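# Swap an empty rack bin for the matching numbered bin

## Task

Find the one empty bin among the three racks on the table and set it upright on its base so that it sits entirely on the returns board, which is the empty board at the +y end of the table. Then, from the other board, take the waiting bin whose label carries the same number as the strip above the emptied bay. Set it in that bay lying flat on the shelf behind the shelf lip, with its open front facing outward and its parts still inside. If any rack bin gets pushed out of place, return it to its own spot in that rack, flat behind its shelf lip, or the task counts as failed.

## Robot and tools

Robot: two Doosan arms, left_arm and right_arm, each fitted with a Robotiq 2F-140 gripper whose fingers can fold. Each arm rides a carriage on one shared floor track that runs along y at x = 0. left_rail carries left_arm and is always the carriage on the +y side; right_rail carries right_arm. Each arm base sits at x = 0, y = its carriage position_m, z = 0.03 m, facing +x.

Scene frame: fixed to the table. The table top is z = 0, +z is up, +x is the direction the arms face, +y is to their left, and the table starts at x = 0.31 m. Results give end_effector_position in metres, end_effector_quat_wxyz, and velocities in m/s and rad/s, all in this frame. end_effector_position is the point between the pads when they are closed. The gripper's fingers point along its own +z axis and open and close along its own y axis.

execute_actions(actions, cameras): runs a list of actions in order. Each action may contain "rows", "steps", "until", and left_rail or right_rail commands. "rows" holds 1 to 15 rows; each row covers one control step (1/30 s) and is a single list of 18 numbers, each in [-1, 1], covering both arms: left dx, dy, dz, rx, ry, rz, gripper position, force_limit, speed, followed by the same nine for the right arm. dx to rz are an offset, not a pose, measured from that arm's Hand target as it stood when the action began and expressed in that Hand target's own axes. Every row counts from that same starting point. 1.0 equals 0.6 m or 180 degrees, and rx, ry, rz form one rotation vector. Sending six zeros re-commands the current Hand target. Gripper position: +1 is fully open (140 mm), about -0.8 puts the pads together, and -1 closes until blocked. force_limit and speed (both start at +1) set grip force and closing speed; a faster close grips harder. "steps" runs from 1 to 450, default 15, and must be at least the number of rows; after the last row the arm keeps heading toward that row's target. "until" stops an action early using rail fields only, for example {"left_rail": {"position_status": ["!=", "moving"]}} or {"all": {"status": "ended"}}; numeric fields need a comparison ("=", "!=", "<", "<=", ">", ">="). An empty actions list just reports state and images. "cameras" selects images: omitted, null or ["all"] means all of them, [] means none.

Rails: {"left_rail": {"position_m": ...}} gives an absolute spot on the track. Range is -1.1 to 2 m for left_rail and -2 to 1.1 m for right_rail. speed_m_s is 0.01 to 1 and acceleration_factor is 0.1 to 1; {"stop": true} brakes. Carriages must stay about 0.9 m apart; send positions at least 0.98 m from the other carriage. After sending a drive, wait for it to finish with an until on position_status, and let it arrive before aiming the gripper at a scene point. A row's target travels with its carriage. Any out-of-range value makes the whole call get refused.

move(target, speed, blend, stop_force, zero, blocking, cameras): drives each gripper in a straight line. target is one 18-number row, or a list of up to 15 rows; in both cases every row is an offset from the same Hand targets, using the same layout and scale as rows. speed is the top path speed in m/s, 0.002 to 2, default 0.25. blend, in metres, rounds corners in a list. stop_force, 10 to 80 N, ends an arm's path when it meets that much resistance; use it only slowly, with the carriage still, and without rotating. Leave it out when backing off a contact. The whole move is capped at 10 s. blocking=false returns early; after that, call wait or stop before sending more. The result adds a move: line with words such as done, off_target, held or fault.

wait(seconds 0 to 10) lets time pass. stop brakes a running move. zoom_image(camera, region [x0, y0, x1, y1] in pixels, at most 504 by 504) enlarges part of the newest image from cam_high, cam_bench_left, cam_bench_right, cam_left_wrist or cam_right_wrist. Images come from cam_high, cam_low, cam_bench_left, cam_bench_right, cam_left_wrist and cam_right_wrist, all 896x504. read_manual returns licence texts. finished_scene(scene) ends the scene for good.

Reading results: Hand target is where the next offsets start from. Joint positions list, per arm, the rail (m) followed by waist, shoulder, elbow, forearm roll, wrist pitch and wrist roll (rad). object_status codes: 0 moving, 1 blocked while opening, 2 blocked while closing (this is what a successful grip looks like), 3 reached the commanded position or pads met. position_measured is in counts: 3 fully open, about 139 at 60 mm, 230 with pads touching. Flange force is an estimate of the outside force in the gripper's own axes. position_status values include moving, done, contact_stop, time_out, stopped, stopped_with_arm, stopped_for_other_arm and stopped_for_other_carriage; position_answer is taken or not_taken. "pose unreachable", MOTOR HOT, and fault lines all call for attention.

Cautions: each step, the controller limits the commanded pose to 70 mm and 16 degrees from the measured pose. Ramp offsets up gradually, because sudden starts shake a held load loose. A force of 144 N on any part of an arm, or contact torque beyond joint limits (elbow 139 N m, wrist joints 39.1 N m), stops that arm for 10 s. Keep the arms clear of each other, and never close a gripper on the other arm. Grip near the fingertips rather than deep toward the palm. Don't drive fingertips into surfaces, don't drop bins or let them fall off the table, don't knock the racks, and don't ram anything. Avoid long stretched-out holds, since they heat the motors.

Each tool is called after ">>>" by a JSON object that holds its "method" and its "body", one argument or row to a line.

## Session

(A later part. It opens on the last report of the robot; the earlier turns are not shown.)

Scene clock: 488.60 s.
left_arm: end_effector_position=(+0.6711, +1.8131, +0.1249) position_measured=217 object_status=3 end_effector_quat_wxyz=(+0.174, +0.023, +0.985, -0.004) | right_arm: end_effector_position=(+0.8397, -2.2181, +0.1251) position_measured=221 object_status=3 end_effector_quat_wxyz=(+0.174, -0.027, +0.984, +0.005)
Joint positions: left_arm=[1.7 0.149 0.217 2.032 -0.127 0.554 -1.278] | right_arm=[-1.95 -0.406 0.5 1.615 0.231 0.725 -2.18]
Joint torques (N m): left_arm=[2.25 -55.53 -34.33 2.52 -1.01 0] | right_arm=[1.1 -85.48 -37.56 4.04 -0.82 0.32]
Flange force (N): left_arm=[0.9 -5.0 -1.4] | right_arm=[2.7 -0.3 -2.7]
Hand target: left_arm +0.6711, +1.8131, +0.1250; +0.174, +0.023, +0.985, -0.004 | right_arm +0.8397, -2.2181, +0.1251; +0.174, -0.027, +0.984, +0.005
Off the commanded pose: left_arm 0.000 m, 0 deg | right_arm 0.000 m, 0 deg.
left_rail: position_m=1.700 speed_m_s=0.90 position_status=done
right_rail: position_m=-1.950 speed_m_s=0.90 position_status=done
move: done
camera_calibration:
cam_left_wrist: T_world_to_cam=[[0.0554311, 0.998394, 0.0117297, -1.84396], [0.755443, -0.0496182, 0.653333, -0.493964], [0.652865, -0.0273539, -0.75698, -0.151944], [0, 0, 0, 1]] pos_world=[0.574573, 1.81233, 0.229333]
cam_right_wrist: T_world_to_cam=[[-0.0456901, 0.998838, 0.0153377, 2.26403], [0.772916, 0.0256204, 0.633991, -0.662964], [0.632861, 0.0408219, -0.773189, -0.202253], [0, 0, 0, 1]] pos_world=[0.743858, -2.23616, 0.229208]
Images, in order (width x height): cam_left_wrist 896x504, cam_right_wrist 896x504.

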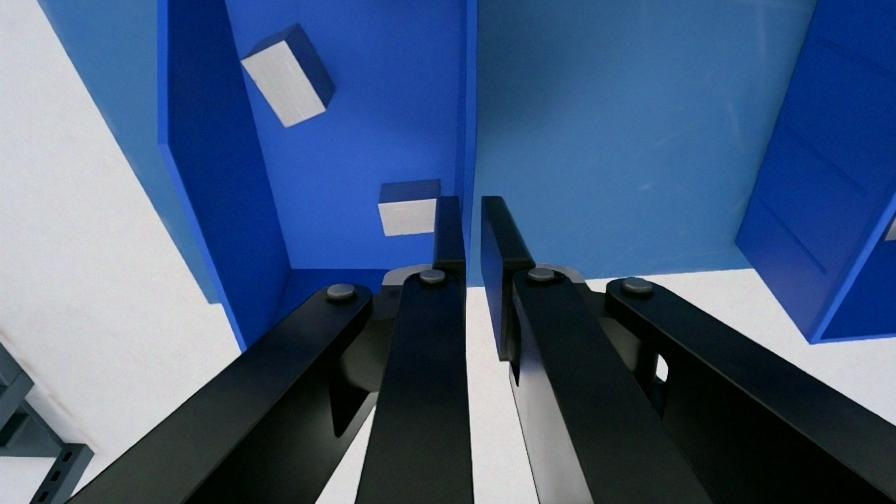

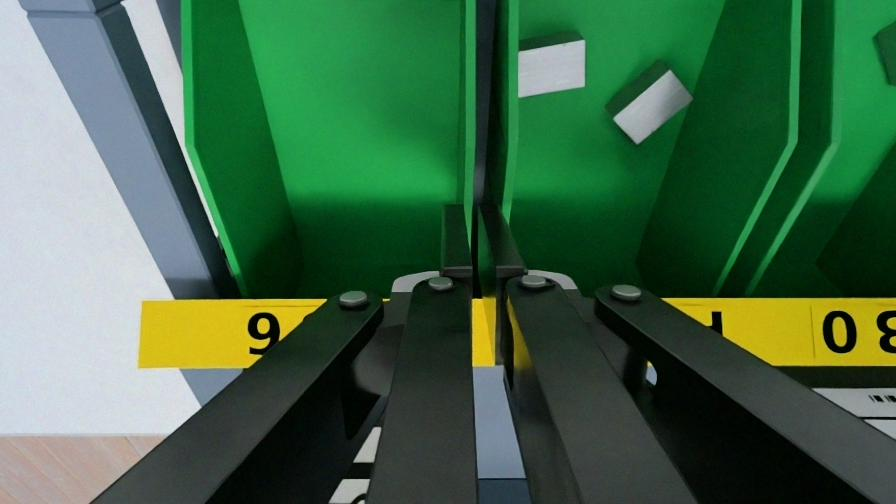

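>>> {"method": "move", "body": {
  "target": [0.0217,0,0.0595,0,0,0,-0.70,1,-1,0.0277,0,0.0761,0,0,0,-0.73,1,-1],
  "speed": 0.04,
  "stop_force": 12,
  "cameras": ["cam_left_wrist","cam_right_wrist"]
}}

>>> {"method": "zoom_image", "body": {
  "camera": "cam_left_wrist",
  "region": [410, 120, 530, 280]
}}

>>> {"method": "zoom_image", "body": {
  "camera": "cam_right_wrist",
  "region": [410, 120, 570, 280]
}}

Scene clock: 507.53 s.
left_arm: end_effector_position=(+0.6711, +1.8131, +0.0870) position_measured=217 object_status=3 end_effector_quat_wxyz=(+0.174, +0.023, +0.985, -0.004) | right_arm: end_effector_position=(+0.8397, -2.2181, +0.0765) position_measured=221 object_status=3 end_effector_quat_wxyz=(+0.174, -0.027, +0.984, +0.005)
Joint positions: left_arm=[1.7 0.149 0.262 2.061 -0.145 0.48 -1.258] | right_arm=[-1.95 -0.406 0.543 1.647 0.253 0.652 -2.209]
Joint torques (N m): left_arm=[2.13 -57.99 -32.18 2.29 -1.05 0] | right_arm=[1.23 -87.55 -35.78 3.74 -0.83 0.35]
Flange force (N): left_arm=[0.7 -4.9 -2.5] | right_arm=[2.8 -0.9 -3.0]
Hand target: left_arm +0.6711, +1.8131, +0.0870; +0.174, +0.023, +0.985, -0.004 | right_arm +0.8397, -2.2181, +0.0765; +0.174, -0.027, +0.984, +0.005
Off the commanded pose: left_arm 0.000 m, 0 deg | right_arm 0.000 m, 0 deg.
left_rail: position_m=1.700 speed_m_s=0.90 position_status=done
right_rail: position_m=-1.950 speed_m_s=0.90 position_status=done
move: done
camera_calibration:
cam_left_wrist: T_world_to_cam=[[0.0555066, 0.998389, 0.011795, -1.84356], [0.755395, -0.0497162, 0.65338, -0.469007], [0.652914, -0.027357, -0.756938, -0.180664], [0, 0, 0, 1]] pos_world=[0.574574, 1.81233, 0.191433]
cam_right_wrist: T_world_to_cam=[[-0.0457538, 0.998834, 0.0154146, 2.2648], [0.772915, 0.0256209, 0.633993, -0.632214], [0.632858, 0.0409217, -0.773185, -0.239529], [0, 0, 0, 1]] pos_world=[0.743858, -2.23616, 0.180708]
Images, in order (width x height): cam_left_wrist 896x504, cam_right_wrist 896x504.

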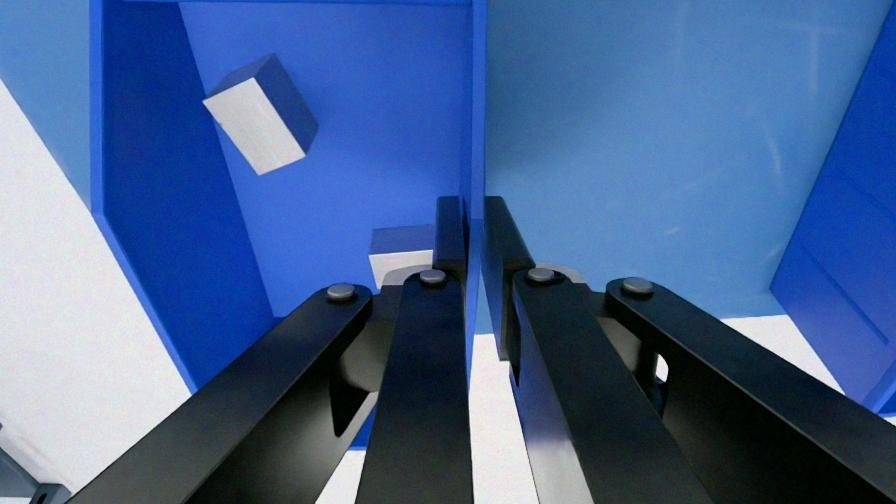

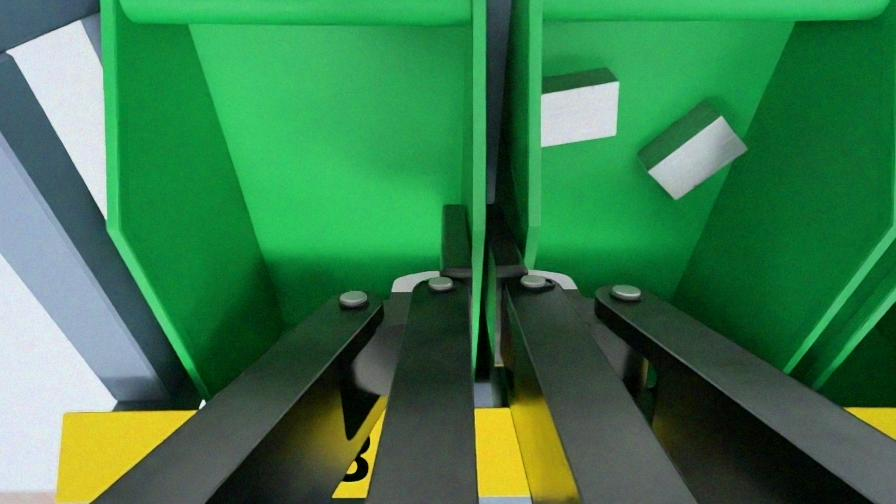

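Scaled by 3.150 from the camera's 896x504 image, which has a finer 1280x720 frame.

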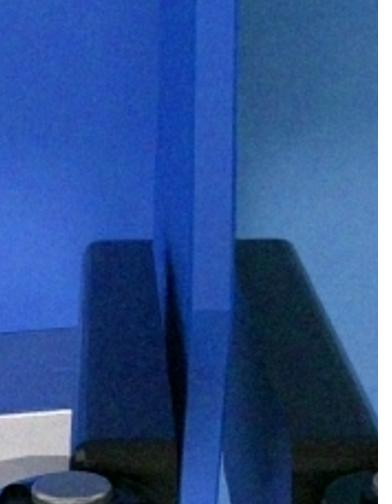

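Scaled by 3.150 from the camera's 896x504 image, which has a finer 1280x720 frame.

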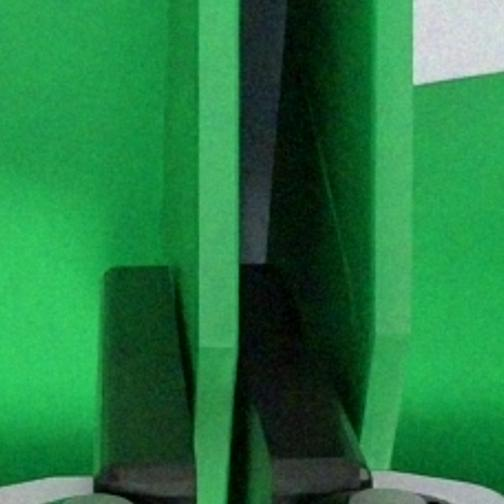

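>>> {"method": "execute_actions", "body": {
  "actions": [
    {"rows": [[0,0,0,0,0,0,-1,0.6,-1,0,0,0,0,0,0,-1,0.6,-1]], "steps": 60}
  ],
  "cameras": ["cam_left_wrist","cam_right_wrist"]
}}

Scene clock: 570.77 s.
left_arm: end_effector_position=(+0.6711, +1.8131, +0.0870) position_measured=228 object_status=2 end_effector_quat_wxyz=(+0.174, +0.023, +0.985, -0.004) | right_arm: end_effector_position=(+0.8397, -2.2181, +0.0765) position_measured=228 object_status=2 end_effector_quat_wxyz=(+0.174, -0.027, +0.984, +0.005)
Joint positions: left_arm=[1.7 0.149 0.262 2.061 -0.145 0.48 -1.258] | right_arm=[-1.95 -0.406 0.543 1.647 0.253 0.652 -2.209]
Joint torques (N m): left_arm=[1.73 -51.49 -30.29 2.18 -1.47 -0.08] | right_arm=[2.09 -84.75 -34.69 4.14 -0.59 0.39]
Flange force (N): left_arm=[2.2 -4.9 -13.7] | right_arm=[3.2 -1.5 -6.6]
Hand target: left_arm +0.6711, +1.8131, +0.0870; +0.174, +0.023, +0.985, -0.004 | right_arm +0.8397, -2.2181, +0.0765; +0.174, -0.027, +0.984, +0.005
Off the commanded pose: left_arm 0.000 m, 0 deg | right_arm 0.000 m, 0 deg.
left_rail: position_m=1.700 speed_m_s=0.90 position_status=done
right_rail: position_m=-1.950 speed_m_s=0.90 position_status=done
camera_calibration:
cam_left_wrist: T_world_to_cam=[[0.0554304, 0.998394, 0.0117307, -1.84351], [0.755401, -0.0496165, 0.653382, -0.469125], [0.652914, -0.0273558, -0.756938, -0.180742], [0, 0, 0, 1]] pos_world=[0.574573, 1.81233, 0.191333]
cam_right_wrist: T_world_to_cam=[[-0.0456901, 0.998838, 0.0153377, 2.26478], [0.772916, 0.0256204, 0.633991, -0.632215], [0.632861, 0.0408219, -0.773189, -0.239753], [0, 0, 0, 1]] pos_world=[0.743858, -2.23616, 0.180708]
Images, in order (width x height): cam_left_wrist 896x504, cam_right_wrist 896x504.

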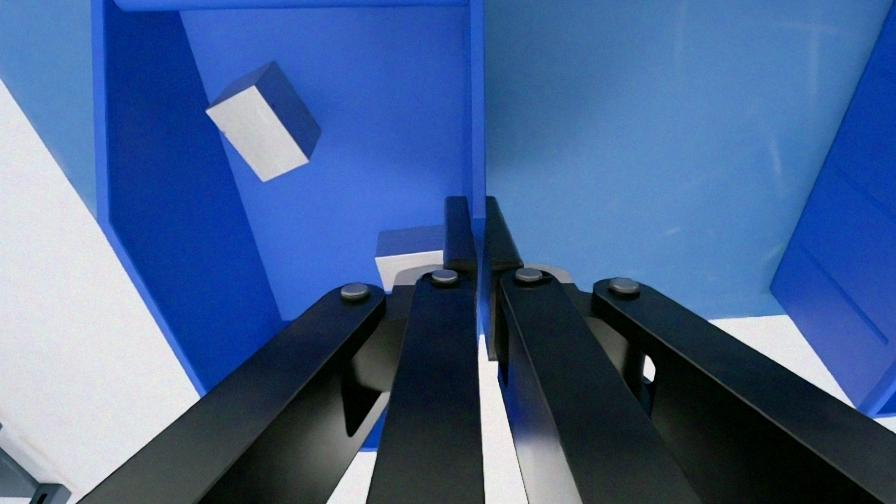

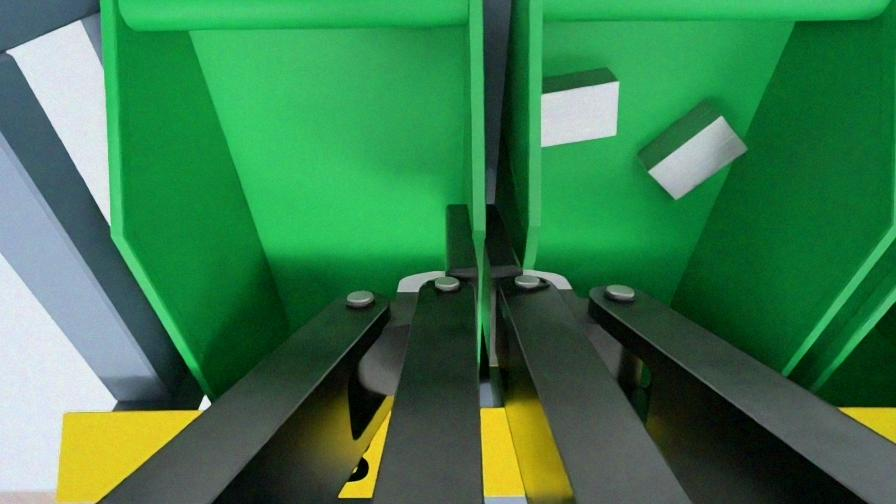

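>>> {"method": "execute_actions", "body": {
  "actions": [
    {"rows": [[0,0,0,0,0,0,-0.97,1,-1,0,0,0,0,0,0,-0.97,1,-1]], "steps": 30}
  ],
  "cameras": ["cam_left_wrist","cam_right_wrist"]
}}

>>> {"method": "zoom_image", "body": {
  "camera": "cam_right_wrist",
  "region": [80, 160, 560, 420]
}}

>>> {"method": "zoom_image", "body": {
  "camera": "cam_left_wrist",
  "region": [80, 160, 560, 420]
}}

Scene clock: 584.93 s.
left_arm: end_effector_position=(+0.6711, +1.8131, +0.0870) position_measured=229 object_status=2 end_effector_quat_wxyz=(+0.174, +0.023, +0.985, -0.004) | right_arm: end_effector_position=(+0.8397, -2.2181, +0.0765) position_measured=229 object_status=2 end_effector_quat_wxyz=(+0.174, -0.027, +0.984, +0.005)
Joint positions: left_arm=[1.7 0.149 0.262 2.061 -0.145 0.48 -1.258] | right_arm=[-1.95 -0.406 0.543 1.647 0.253 0.652 -2.209]
Joint torques (N m): left_arm=[1.5 -52.3 -30.8 2.2 -1.5 -0.08] | right_arm=[2.41 -84.18 -34.69 4.15 -0.68 0.41]
Flange force (N): left_arm=[2.4 -4.7 -12.3] | right_arm=[4.1 -1.6 -7.2]
Hand target: left_arm +0.6711, +1.8131, +0.0870; +0.174, +0.023, +0.985, -0.004 | right_arm +0.8397, -2.2181, +0.0765; +0.174, -0.027, +0.984, +0.005
Off the commanded pose: left_arm 0.000 m, 0 deg | right_arm 0.000 m, 0 deg.
left_rail: position_m=1.700 speed_m_s=0.90 position_status=done
right_rail: position_m=-1.950 speed_m_s=0.90 position_status=done
camera_calibration:
cam_left_wrist: T_world_to_cam=[[0.0554304, 0.998394, 0.0117307, -1.84351], [0.755401, -0.0496165, 0.653382, -0.469191], [0.652914, -0.0273558, -0.756938, -0.180667], [0, 0, 0, 1]] pos_world=[0.574573, 1.81233, 0.191433]
cam_right_wrist: T_world_to_cam=[[-0.0456901, 0.998838, 0.0153377, 2.26478], [0.772916, 0.0256204, 0.633991, -0.632215], [0.632861, 0.0408219, -0.773189, -0.239753], [0, 0, 0, 1]] pos_world=[0.743858, -2.23616, 0.180708]
Images, in order (width x height): cam_left_wrist 896x504, cam_right_wrist 896x504.

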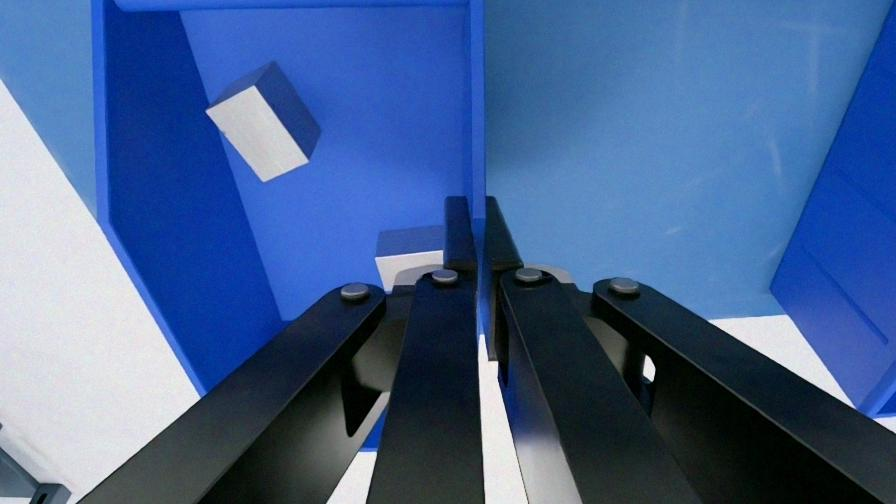

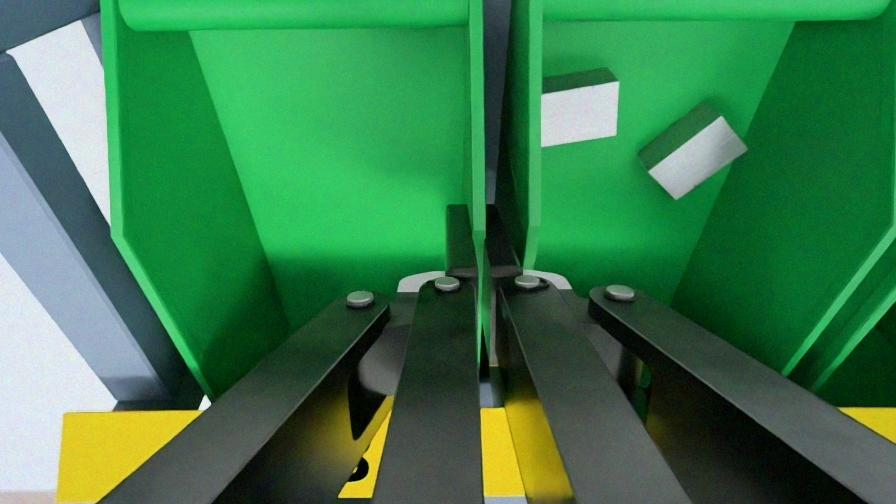

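Scaled by 1.050 from the camera's 896x504 image, which has a finer 1280x720 frame.

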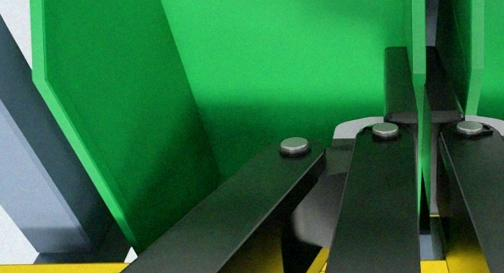

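Scaled by 1.050 from the camera's 896x504 image, which has a finer 1280x720 frame.

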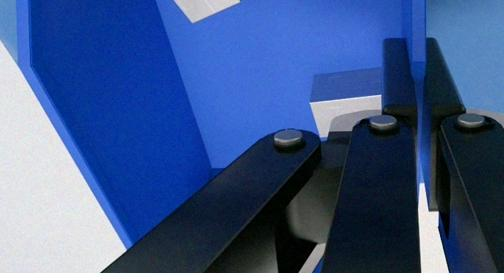

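>>> {"method": "zoom_image", "body": {
  "camera": "cam_right_wrist",
  "region": [420, 0, 600, 280]
}}

>>> {"method": "zoom_image", "body": {
  "camera": "cam_right_wrist",
  "region": [0, 0, 260, 430]
}}

Scaled by 1.800 from the camera's 896x504 image, which has a finer 1280x720 frame.

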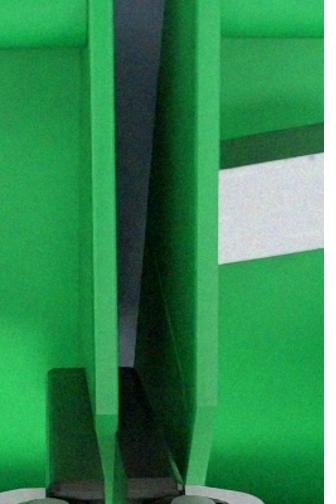

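Scaled by 1.172 from the camera's 896x504 image, which has a finer 1280x720 frame.

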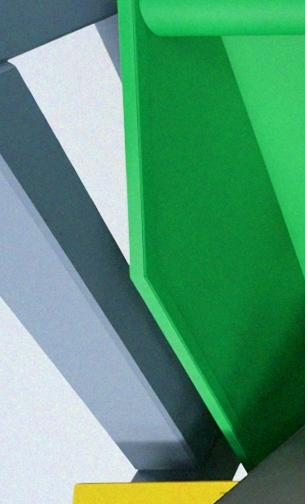

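>>> {"method": "move", "body": {
  "target": [
    [-0.00285,0,-0.00783,0,0,0,-0.97,1,-1,-0.00171,0,-0.0047,0,0,0,-0.97,1,-1]
  ],
  "speed": 0.008,
  "stop_force": 25,
  "cameras": ["cam_left_wrist","cam_right_wrist"]
}}

Scene clock: 678.97 s.
left_arm: end_effector_position=(+0.6711, +1.8131, +0.0920) position_measured=229 object_status=2 end_effector_quat_wxyz=(+0.174, +0.023, +0.985, -0.004) | right_arm: end_effector_position=(+0.8397, -2.2181, +0.0795) position_measured=229 object_status=2 end_effector_quat_wxyz=(+0.174, -0.027, +0.984, +0.005)
Joint positions: left_arm=[1.7 0.149 0.256 2.057 -0.142 0.49 -1.261] | right_arm=[-1.95 -0.406 0.54 1.645 0.251 0.656 -2.207]
Joint torques (N m): left_arm=[1.8 -59.87 -34.21 2.14 -1.43 -0.03] | right_arm=[1.09 -88.84 -37.18 3.66 -0.94 0.28]
Flange force (N): left_arm=[2.0 -4.1 1.0] | right_arm=[4.1 -0.2 -1.5]
Hand target: left_arm +0.6711, +1.8131, +0.0920; +0.174, +0.023, +0.985, -0.004 | right_arm +0.8397, -2.2181, +0.0795; +0.174, -0.027, +0.984, +0.005
Off the commanded pose: left_arm 0.000 m, 0 deg | right_arm 0.000 m, 0 deg.
left_rail: position_m=1.700 speed_m_s=0.90 position_status=done
right_rail: position_m=-1.950 speed_m_s=0.90 position_status=done
move: done
camera_calibration:
cam_left_wrist: T_world_to_cam=[[0.0554304, 0.998394, 0.0117307, -1.84357], [0.755401, -0.0496165, 0.653382, -0.472458], [0.652914, -0.0273558, -0.756938, -0.176882], [0, 0, 0, 1]] pos_world=[0.574573, 1.81233, 0.196433]
cam_right_wrist: T_world_to_cam=[[-0.0457538, 0.998834, 0.0154146, 2.26475], [0.772915, 0.0256209, 0.633993, -0.634116], [0.632858, 0.0409217, -0.773185, -0.237209], [0, 0, 0, 1]] pos_world=[0.743858, -2.23616, 0.183708]
Images, in order (width x height): cam_left_wrist 896x504, cam_right_wrist 896x504.

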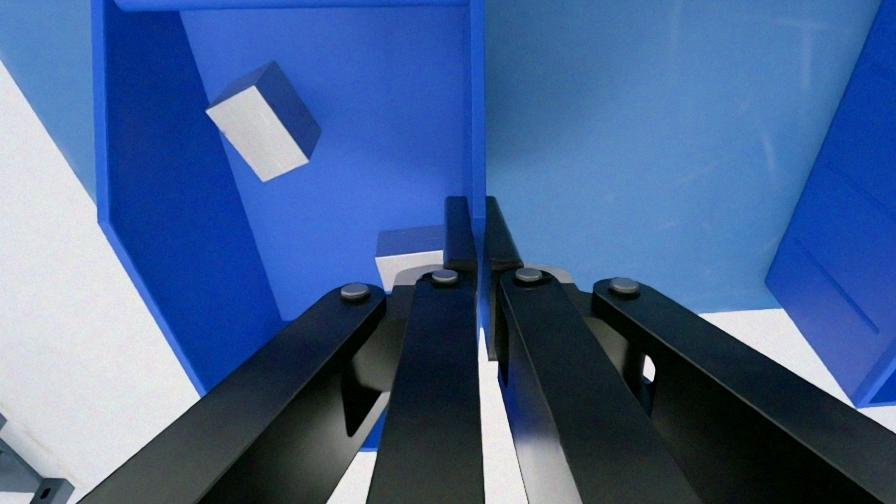

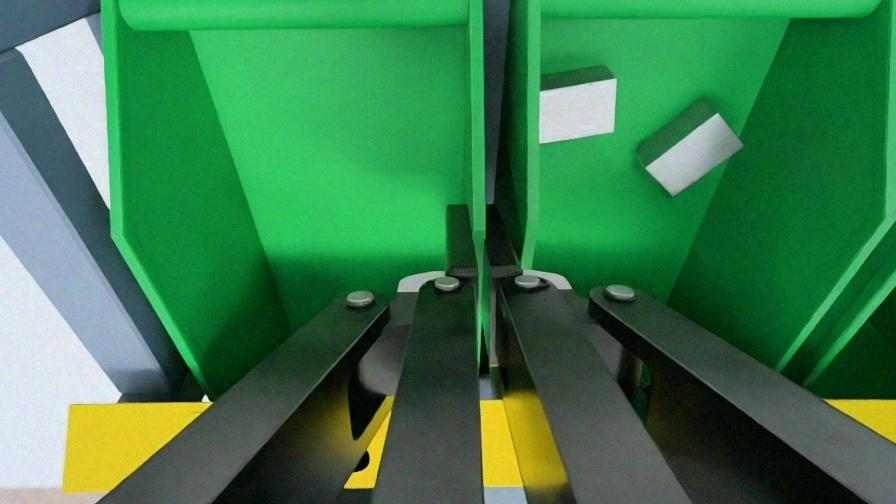

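>>> {"method": "move", "body": {
  "target": [
    [0,0,0,0,0,0,-0.97,1,-1,-0.01523,0,-0.01698,0,0.04444,0,-0.97,1,-1]
  ],
  "speed": 0.02,
  "cameras": ["cam_right_wrist"]
}}

Scene clock: 708.97 s.
left_arm: end_effector_position=(+0.6711, +1.8131, +0.0920) position_measured=229 object_status=2 end_effector_quat_wxyz=(+0.174, +0.023, +0.985, -0.004) | right_arm: end_effector_position=(+0.8448, -2.2178, +0.0922) position_measured=229 object_status=2 end_effector_quat_wxyz=(+0.105, -0.027, +0.994, +0.003)
Joint positions: left_arm=[1.7 0.149 0.256 2.057 -0.142 0.49 -1.261] | right_arm=[-1.95 -0.379 0.58 1.524 0.116 0.851 -2.072]
Joint torques (N m): left_arm=[1.79 -59.33 -34.15 2.18 -1.4 -0.08] | right_arm=[0.99 -93.62 -37.97 3.9 -0.9 0.29]
Flange force (N): left_arm=[2.2 -4.6 0.1] | right_arm=[3.1 -0.6 -1.0]
Hand target: left_arm +0.6711, +1.8131, +0.0920; +0.174, +0.023, +0.985, -0.004 | right_arm +0.8448, -2.2178, +0.0922; +0.105, -0.027, +0.994, +0.003
Off the commanded pose: left_arm 0.000 m, 0 deg | right_arm 0.000 m, 0 deg.
left_rail: position_m=1.700 speed_m_s=0.90 position_status=done
right_rail: position_m=-1.950 speed_m_s=0.90 position_status=done
move: done
camera_calibration:
cam_right_wrist: T_world_to_cam=[[-0.0436561, 0.998948, 0.0140409, 2.26317], [0.853494, 0.0299871, 0.52024, -0.693935], [0.519271, 0.0346955, -0.853905, -0.141082], [0, 0, 0, 1]] pos_world=[0.76433, -2.23508, 0.208765]
Images, in order (width x height): cam_right_wrist 896x504.

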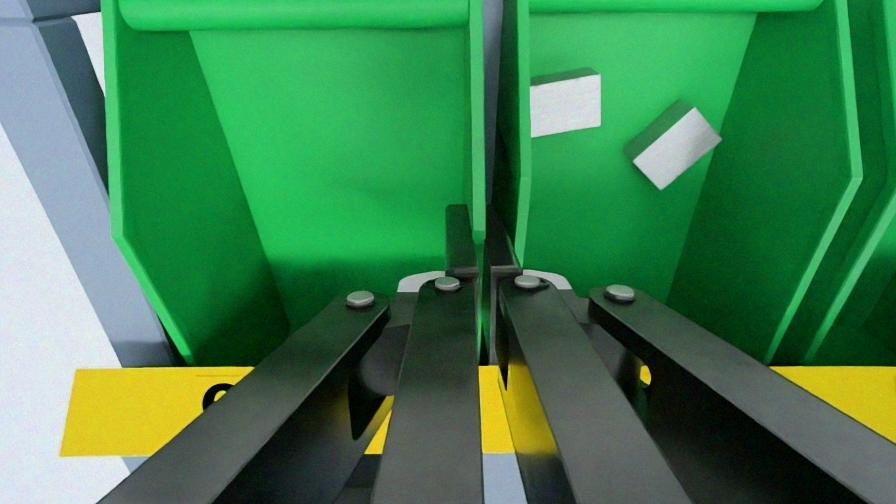

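>>> {"method": "move", "body": {
  "target": [
    [0,0,0,0,0,0,-0.97,1,-1,0.047745,0,-0.011852,0,0,0,-0.97,1,-1],
    [0,0,0,0,0,0,-0.97,1,-1,0.135678,0,-0.039062,0,0,0,-0.97,1,-1]
  ],
  "speed": 0.04,
  "stop_force": 15,
  "blend": [0.01, 0],
  "cameras": ["cam_right_wrist"]
}}

Scene clock: 728.07 s.
left_arm: end_effector_position=(+0.6711, +1.8131, +0.0920) position_measured=229 object_status=2 end_effector_quat_wxyz=(+0.174, +0.023, +0.985, -0.004) | right_arm: end_effector_position=(+0.7604, -2.2224, +0.0982) position_measured=229 object_status=2 end_effector_quat_wxyz=(+0.105, -0.027, +0.994, +0.003)
Joint positions: left_arm=[1.7 0.149 0.256 2.057 -0.142 0.49 -1.261] | right_arm=[-1.95 -0.426 0.469 1.695 0.135 0.796 -2.137]
Joint torques (N m): left_arm=[1.8 -59.83 -34.27 2.16 -1.43 -0.02] | right_arm=[1 -82.35 -36.71 3.68 -0.67 0.3]
Flange force (N): left_arm=[2.2 -4.5 0.4] | right_arm=[2.9 -0.1 -1.0]
Hand target: left_arm +0.6711, +1.8131, +0.0920; +0.174, +0.023, +0.985, -0.004 | right_arm +0.7604, -2.2224, +0.0982; +0.105, -0.027, +0.994, +0.003
Off the commanded pose: left_arm 0.000 m, 0 deg | right_arm 0.000 m, 0 deg.
left_rail: position_m=1.700 speed_m_s=0.90 position_status=done
right_rail: position_m=-1.950 speed_m_s=0.90 position_status=done
move: done
camera_calibration:
cam_right_wrist: T_world_to_cam=[[-0.0436555, 0.998948, 0.0140413, 2.26399], [0.853494, 0.0299864, 0.52024, -0.624885], [0.519271, 0.0346955, -0.853905, -0.0919725], [0, 0, 0, 1]] pos_world=[0.67993, -2.23968, 0.214765]
Images, in order (width x height): cam_right_wrist 896x504.

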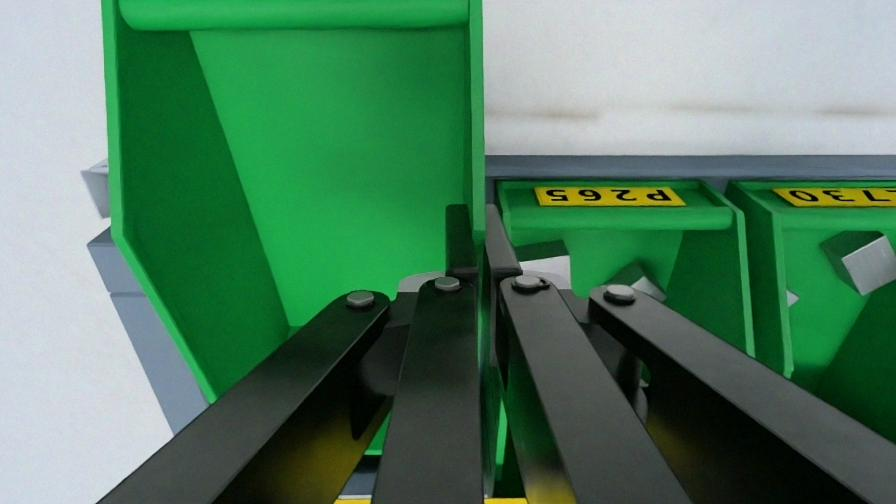

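>>> {"method": "move", "body": {
  "target": [
    [-0.07,0,-0.1924,0,0,0,-0.97,1,-1,-0.04158,0,-0.19563,0,0,0,-0.97,1,-1],
    [-0.14137,0,-0.38841,0,0,0,-0.97,1,-1,-0.083857,0,-0.39452,0,-0.04444,0,-0.97,1,-1]
  ],
  "speed": 0.12,
  "blend": [0.02, 0],
  "cameras": ["cam_left_wrist","cam_right_wrist","cam_high"]
}}

Scene clock: 741.03 s.
left_arm: end_effector_position=(+0.6711, +1.8131, +0.3399) position_measured=229 object_status=2 end_effector_quat_wxyz=(+0.174, +0.023, +0.985, -0.004) | right_arm: end_effector_position=(+0.7604, -2.2224, +0.3401) position_measured=229 object_status=2 end_effector_quat_wxyz=(+0.174, -0.027, +0.984, +0.005)
Joint positions: left_arm=[1.7 0.149 0.049 1.793 -0.081 0.959 -1.34] | right_arm=[-1.95 -0.456 0.26 1.543 0.195 1.039 -2.155]
Joint torques (N m): left_arm=[2.27 -48.08 -44.3 3.03 -1.55 -0.01] | right_arm=[1.92 -70.5 -43.22 4.59 -1.06 0.3]
Flange force (N): left_arm=[2.3 -5.2 1.7] | right_arm=[2.1 -2.9 1.4]
Hand target: left_arm +0.6711, +1.8131, +0.3400; +0.174, +0.023, +0.985, -0.004 | right_arm +0.7604, -2.2224, +0.3402; +0.174, -0.027, +0.984, +0.005
Off the commanded pose: left_arm 0.000 m, 0 deg | right_arm 0.000 m, 0 deg.
left_rail: position_m=1.700 speed_m_s=0.90 position_status=done
right_rail: position_m=-1.950 speed_m_s=0.90 position_status=done
move: done
camera_calibration:
cam_left_wrist: T_world_to_cam=[[0.0554311, 0.998394, 0.0117297, -1.84647], [0.755443, -0.0496182, 0.653333, -0.634355], [0.652865, -0.0273539, -0.75698, 0.0108715], [0, 0, 0, 1]] pos_world=[0.574473, 1.81233, 0.444333]
cam_right_wrist: T_world_to_cam=[[-0.0457521, 0.998834, 0.0154148, 2.2614], [0.772955, 0.0256221, 0.633943, -0.737934], [0.632809, 0.0409192, -0.773226, 0.0146898], [0, 0, 0, 1]] pos_world=[0.664558, -2.24046, 0.444308]
Images, in order (width x height): cam_high 896x504, cam_left_wrist 896x504, cam_right_wrist 896x504.

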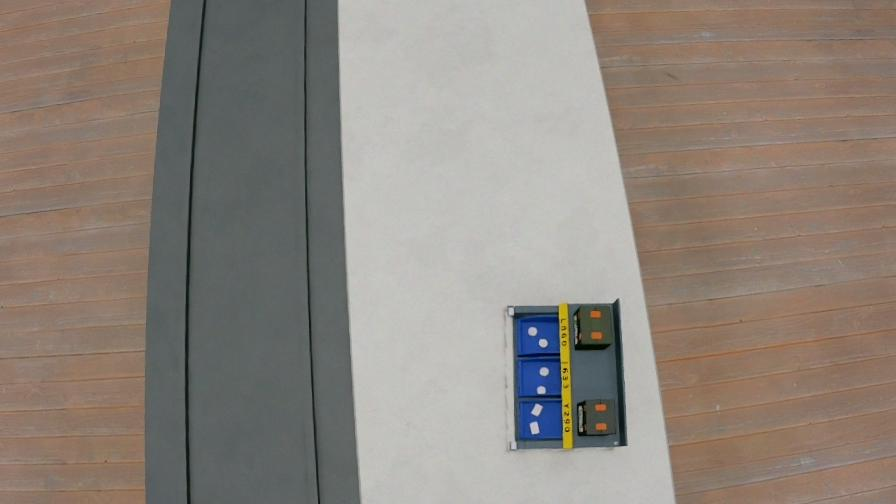

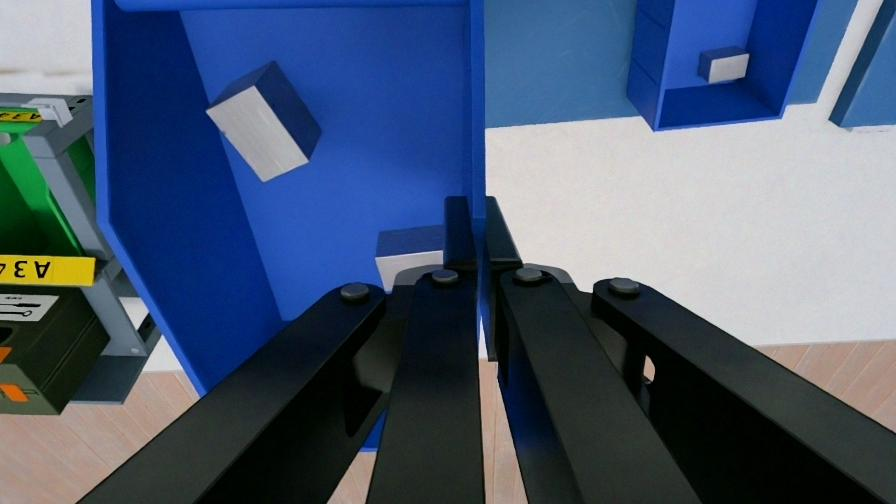

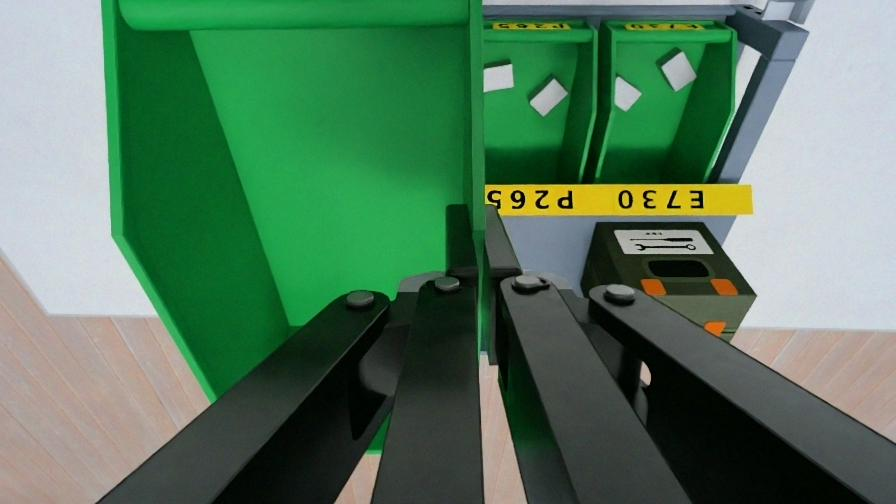

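>>> {"method": "execute_actions", "body": {
  "actions": [
    {"left_rail": {"position_m": 0.85, "speed_m_s": 0.8, "acceleration_factor": 0.4}, "right_rail": {"position_m": -0.15, "speed_m_s": 0.8, "acceleration_factor": 0.4}, "steps": 300, "until": {"all": {"status": "ended"}}}
  ],
  "cameras": []
}}

>>> {"method": "move", "body": {
  "target": [
    [0.11987,-0.52813,-0.04363,-0.005035,0,-0.013834,-0.97,1,-1,0.23787,0.88567,-0.08658,0.00589,0,0.016184,-0.97,1,-1]
  ],
  "speed": 0.18,
  "cameras": ["cam_left_wrist","cam_right_wrist","cam_low"]
}}

Scene clock: 789.70 s.
left_arm: end_effector_position=(+0.6711, +0.9631, +0.3400) position_measured=229 object_status=2 end_effector_quat_wxyz=(+0.174, +0.023, +0.985, -0.004) | right_arm: end_effector_position=(+0.7604, -0.4225, +0.3402) position_measured=229 object_status=2 end_effector_quat_wxyz=(+0.174, -0.027, +0.984, +0.005)
Joint positions: left_arm=[0.85 0.149 0.049 1.793 -0.081 0.959 -1.34] | right_arm=[-0.15 -0.456 0.26 1.543 0.195 1.039 -2.155]
Joint torques (N m): left_arm=[2.43 -48.31 -45.02 3.01 -1.4 0.03] | right_arm=[1.1 -68.58 -43.54 4.55 -1.05 0.37]
Flange force (N): left_arm=[3.3 -5.8 2.6] | right_arm=[4.6 0.1 0.1]
Hand target: left_arm +0.6711, +0.9631, +0.3400; +0.174, +0.023, +0.985, -0.004 | right_arm +0.7604, -0.4224, +0.3402; +0.174, -0.027, +0.984, +0.005
Tool commands: left_gripper/position=-0.97 left_gripper/force_limit=+1.0 left_gripper/speed=-1.0 right_gripper/position=-0.97 right_gripper/force_limit=+1.0 right_gripper/speed=-1.0
Off the commanded pose: left_arm 0.000 m, 0 deg | right_arm 0.000 m, 0 deg.
left_rail: position_m=0.850 speed_m_s=0.80 position_status=done
right_rail: position_m=-0.150 speed_m_s=0.80 position_status=done
No camera images: "cameras" was empty.

Scene clock: 793.30 s.
left_arm: end_effector_position=(+0.5797, +0.6502, +0.3400) position_measured=229 object_status=2 end_effector_quat_wxyz=(+0.174, +0.000, +0.985, +0.000) | right_arm: end_effector_position=(+0.5799, +0.0999, +0.3402) position_measured=229 object_status=2 end_effector_quat_wxyz=(+0.174, +0.000, +0.985, +0.000)
Joint positions: left_arm=[0.85 -0.473 -0.053 1.894 0.187 0.995 -2.121] | right_arm=[-0.15 0.427 -0.017 1.859 -0.171 0.986 -1.072]
Joint torques (N m): left_arm=[0.84 -38.08 -45.3 3.83 -1.42 0.02] | right_arm=[-0.5 -38.87 -42.71 3.71 -0.98 0.53]
Flange force (N): left_arm=[4.6 -0.9 2.6] | right_arm=[3.2 -1.7 -0.1]
Hand target: left_arm +0.5797, +0.6502, +0.3400; +0.174, +0.000, +0.985, +0.000 | right_arm +0.5799, +0.1000, +0.3402; +0.174, +0.000, +0.985, +0.000
Off the commanded pose: left_arm 0.000 m, 0 deg | right_arm 0.000 m, 0 deg.
left_rail: position_m=0.850 speed_m_s=0.80 position_status=done
right_rail: position_m=-0.150 speed_m_s=0.80 position_status=done
move: done
camera_calibration:
cam_left_wrist: T_world_to_cam=[[0.00923925, 0.999888, 0.011757, -0.654575], [0.756891, -0.0146765, 0.653376, -0.646738], [0.653476, 0.00286207, -0.756942, 0.0187255], [0, 0, 0, 1]] pos_world=[0.483321, 0.644956, 0.444433]
cam_right_wrist: T_world_to_cam=[[0.00842062, 0.999846, 0.0153989, -0.0979411], [0.773133, -0.0162762, 0.634035, -0.653872], [0.634188, 0.00656641, -0.773151, 0.0365024], [0, 0, 0, 1]] pos_world=[0.483206, 0.0870438, 0.444308]
Images, in order (width x height): cam_low 896x504, cam_left_wrist 896x504, cam_right_wrist 896x504.

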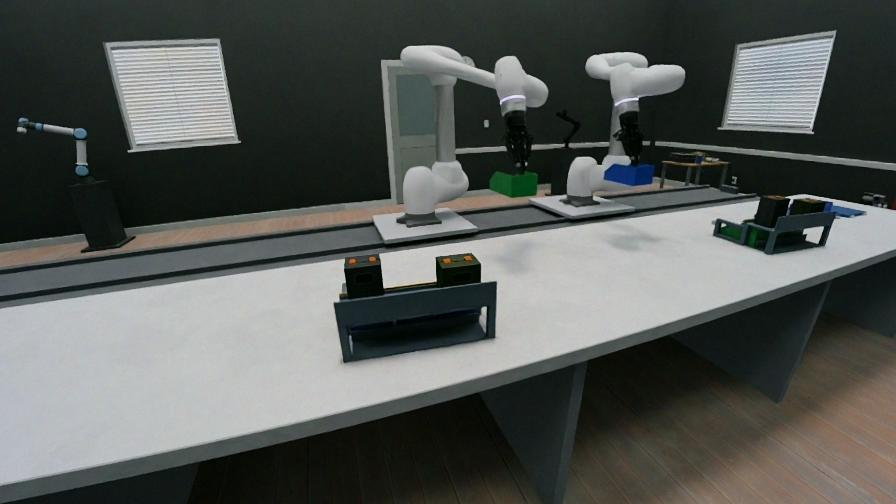

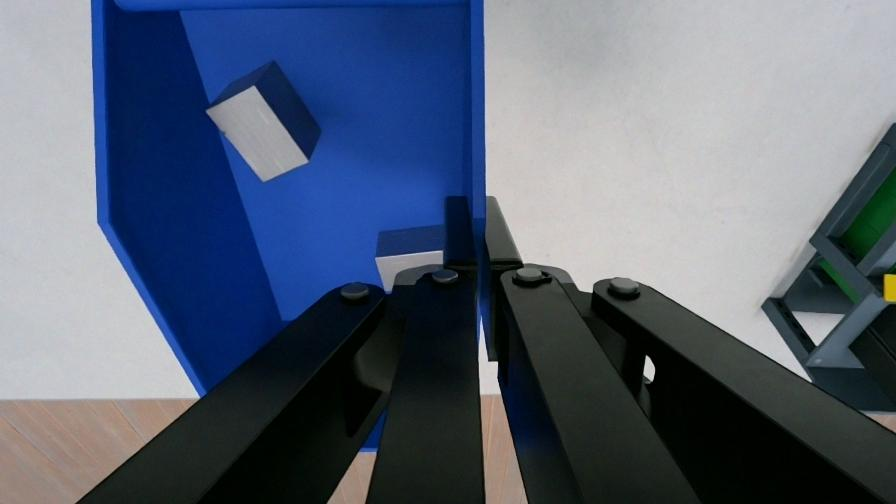

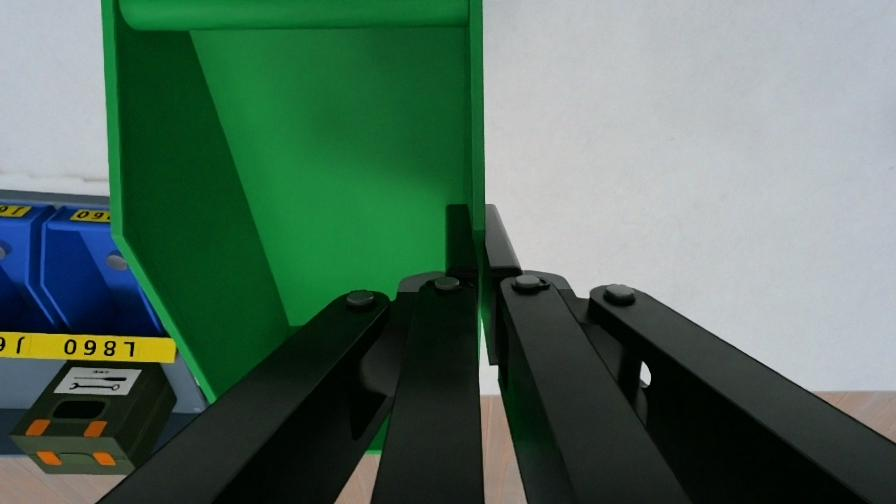

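>>> {"method": "move", "body": {
  "target": [
    [0.1311,0,0.36022,0,0,0,-0.97,1,-1,0.1311,0,0.36022,0,0,0,-0.97,1,-1],
    [0.1482,0,0.4072,0,0,0,-0.97,1,-1,0.1482,0,0.4072,0,0,0,-0.97,1,-1]
  ],
  "speed": [0.18, 0.05],
  "blend": [0.01, 0],
  "cameras": []
}}

>>> {"method": "move", "body": {
  "target": [
    [0.01026,0,0.02819,0,0,0,-0.97,1,-1,0.01026,0,0.02819,0,0,0,-0.97,1,-1]
  ],
  "speed": 0.004,
  "stop_force": 10,
  "cameras": ["cam_left_wrist","cam_right_wrist"]
}}

Scene clock: 810.60 s.
left_arm: end_effector_position=(+0.5797, +0.6502, +0.0800) position_measured=229 object_status=2 end_effector_quat_wxyz=(+0.174, +0.000, +0.985, +0.000) | right_arm: end_effector_position=(+0.5799, +0.0999, +0.0802) position_measured=229 object_status=2 end_effector_quat_wxyz=(+0.174, +0.000, +0.985, +0.000)
Joint positions: left_arm=[0.85 -0.473 0.186 2.181 0.34 0.486 -2.321] | right_arm=[-0.15 0.427 0.216 2.141 -0.309 0.485 -0.892]
Joint torques (N m): left_arm=[1.72 -51.06 -34.64 2.51 -1.3 0.04] | right_arm=[1.38 -52.34 -30.15 2.53 -0.49 0.71]
Flange force (N): left_arm=[7.3 -1.8 -1.5] | right_arm=[-1.6 -4.5 0.3]
Hand target: left_arm +0.5797, +0.6502, +0.0800; +0.174, +0.000, +0.985, +0.000 | right_arm +0.5799, +0.0999, +0.0802; +0.174, +0.000, +0.985, +0.000
Off the commanded pose: left_arm 0.000 m, 0 deg | right_arm 0.000 m, 0 deg.
left_rail: position_m=0.850 speed_m_s=0.80 position_status=done
right_rail: position_m=-0.150 speed_m_s=0.80 position_status=done
move: done
No camera images: "cameras" was empty.

Scene clock: 814.03 s.
left_arm: end_effector_position=(+0.5798, +0.6502, +0.0688) position_measured=229 object_status=2 end_effector_quat_wxyz=(+0.174, +0.000, +0.985, +0.000) | right_arm: end_effector_position=(+0.5800, +0.1000, +0.0696) position_measured=229 object_status=2 end_effector_quat_wxyz=(+0.174, +0.000, +0.985, +0.000)
Joint positions: left_arm=[0.85 -0.473 0.202 2.189 0.356 0.463 -2.34] | right_arm=[-0.15 0.427 0.23 2.148 -0.322 0.464 -0.877]
Joint torques (N m): left_arm=[2.09 -37.84 -27.22 2.23 -1.6 0.06] | right_arm=[0.38 -40.25 -24 2.71 -1.38 0.37]
Flange force (N): left_arm=[5.0 0.1 -27.7] | right_arm=[-2.1 -4.6 -23.4]
Hand target: left_arm +0.5798, +0.6502, +0.0688; +0.174, +0.000, +0.985, +0.000 (not the last commanded pose) | right_arm +0.5800, +0.1000, +0.0696; +0.174, +0.000, +0.985, +0.000 (not the last commanded pose)
Off the commanded pose: left_arm 0.007 m, 0 deg | right_arm 0.007 m, 0 deg.
left_rail: position_m=0.850 speed_m_s=0.80 position_status=done
right_rail: position_m=-0.150 speed_m_s=0.80 position_status=done
move: contact (left_arm, right_arm)
camera_calibration:
cam_left_wrist: T_world_to_cam=[[0.00930073, 0.999889, 0.0116819, -0.651304], [0.756748, -0.0146746, 0.653542, -0.46958], [0.65364, 0.00276188, -0.7568, -0.186663], [0, 0, 0, 1]] pos_world=[0.483422, 0.644856, 0.173232]
cam_right_wrist: T_world_to_cam=[[0.00835407, 0.999845, 0.0154765, -0.0938557], [0.773045, -0.0162749, 0.634142, -0.482277], [0.634296, 0.00666638, -0.773061, -0.17279], [0, 0, 0, 1]] pos_world=[0.483206, 0.087144, 0.173707]
Images, in order (width x height): cam_left_wrist 896x504, cam_right_wrist 896x504.

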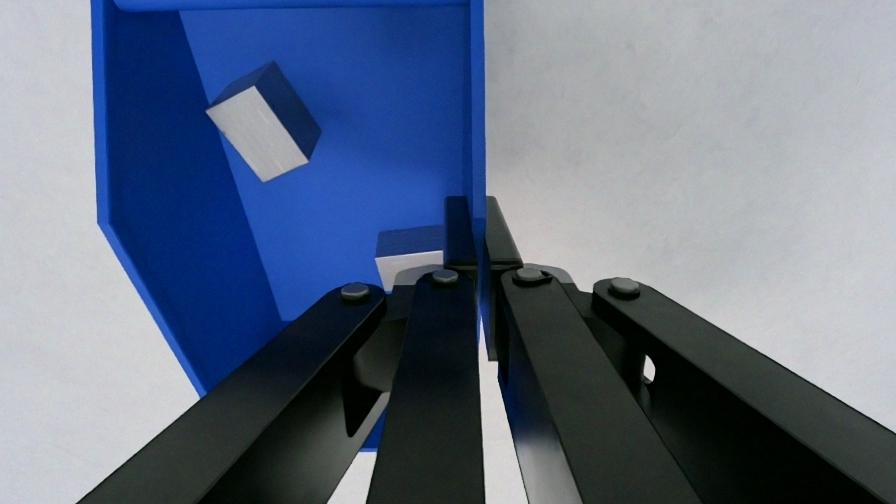

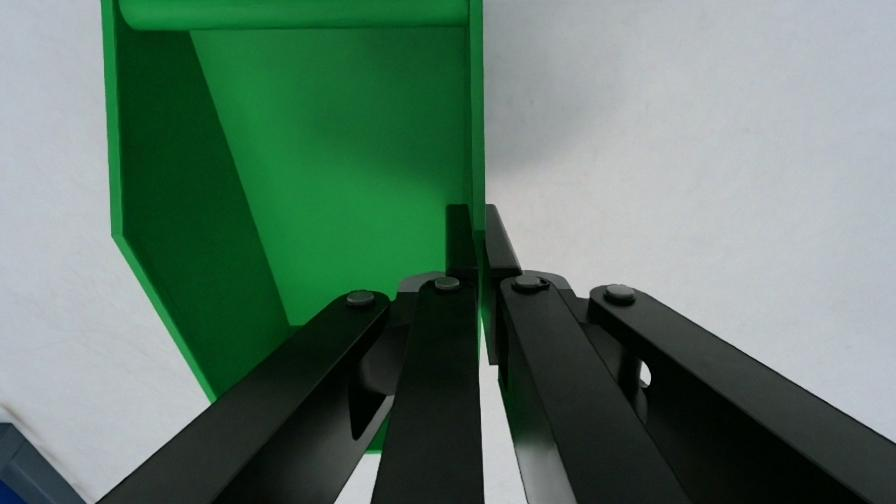

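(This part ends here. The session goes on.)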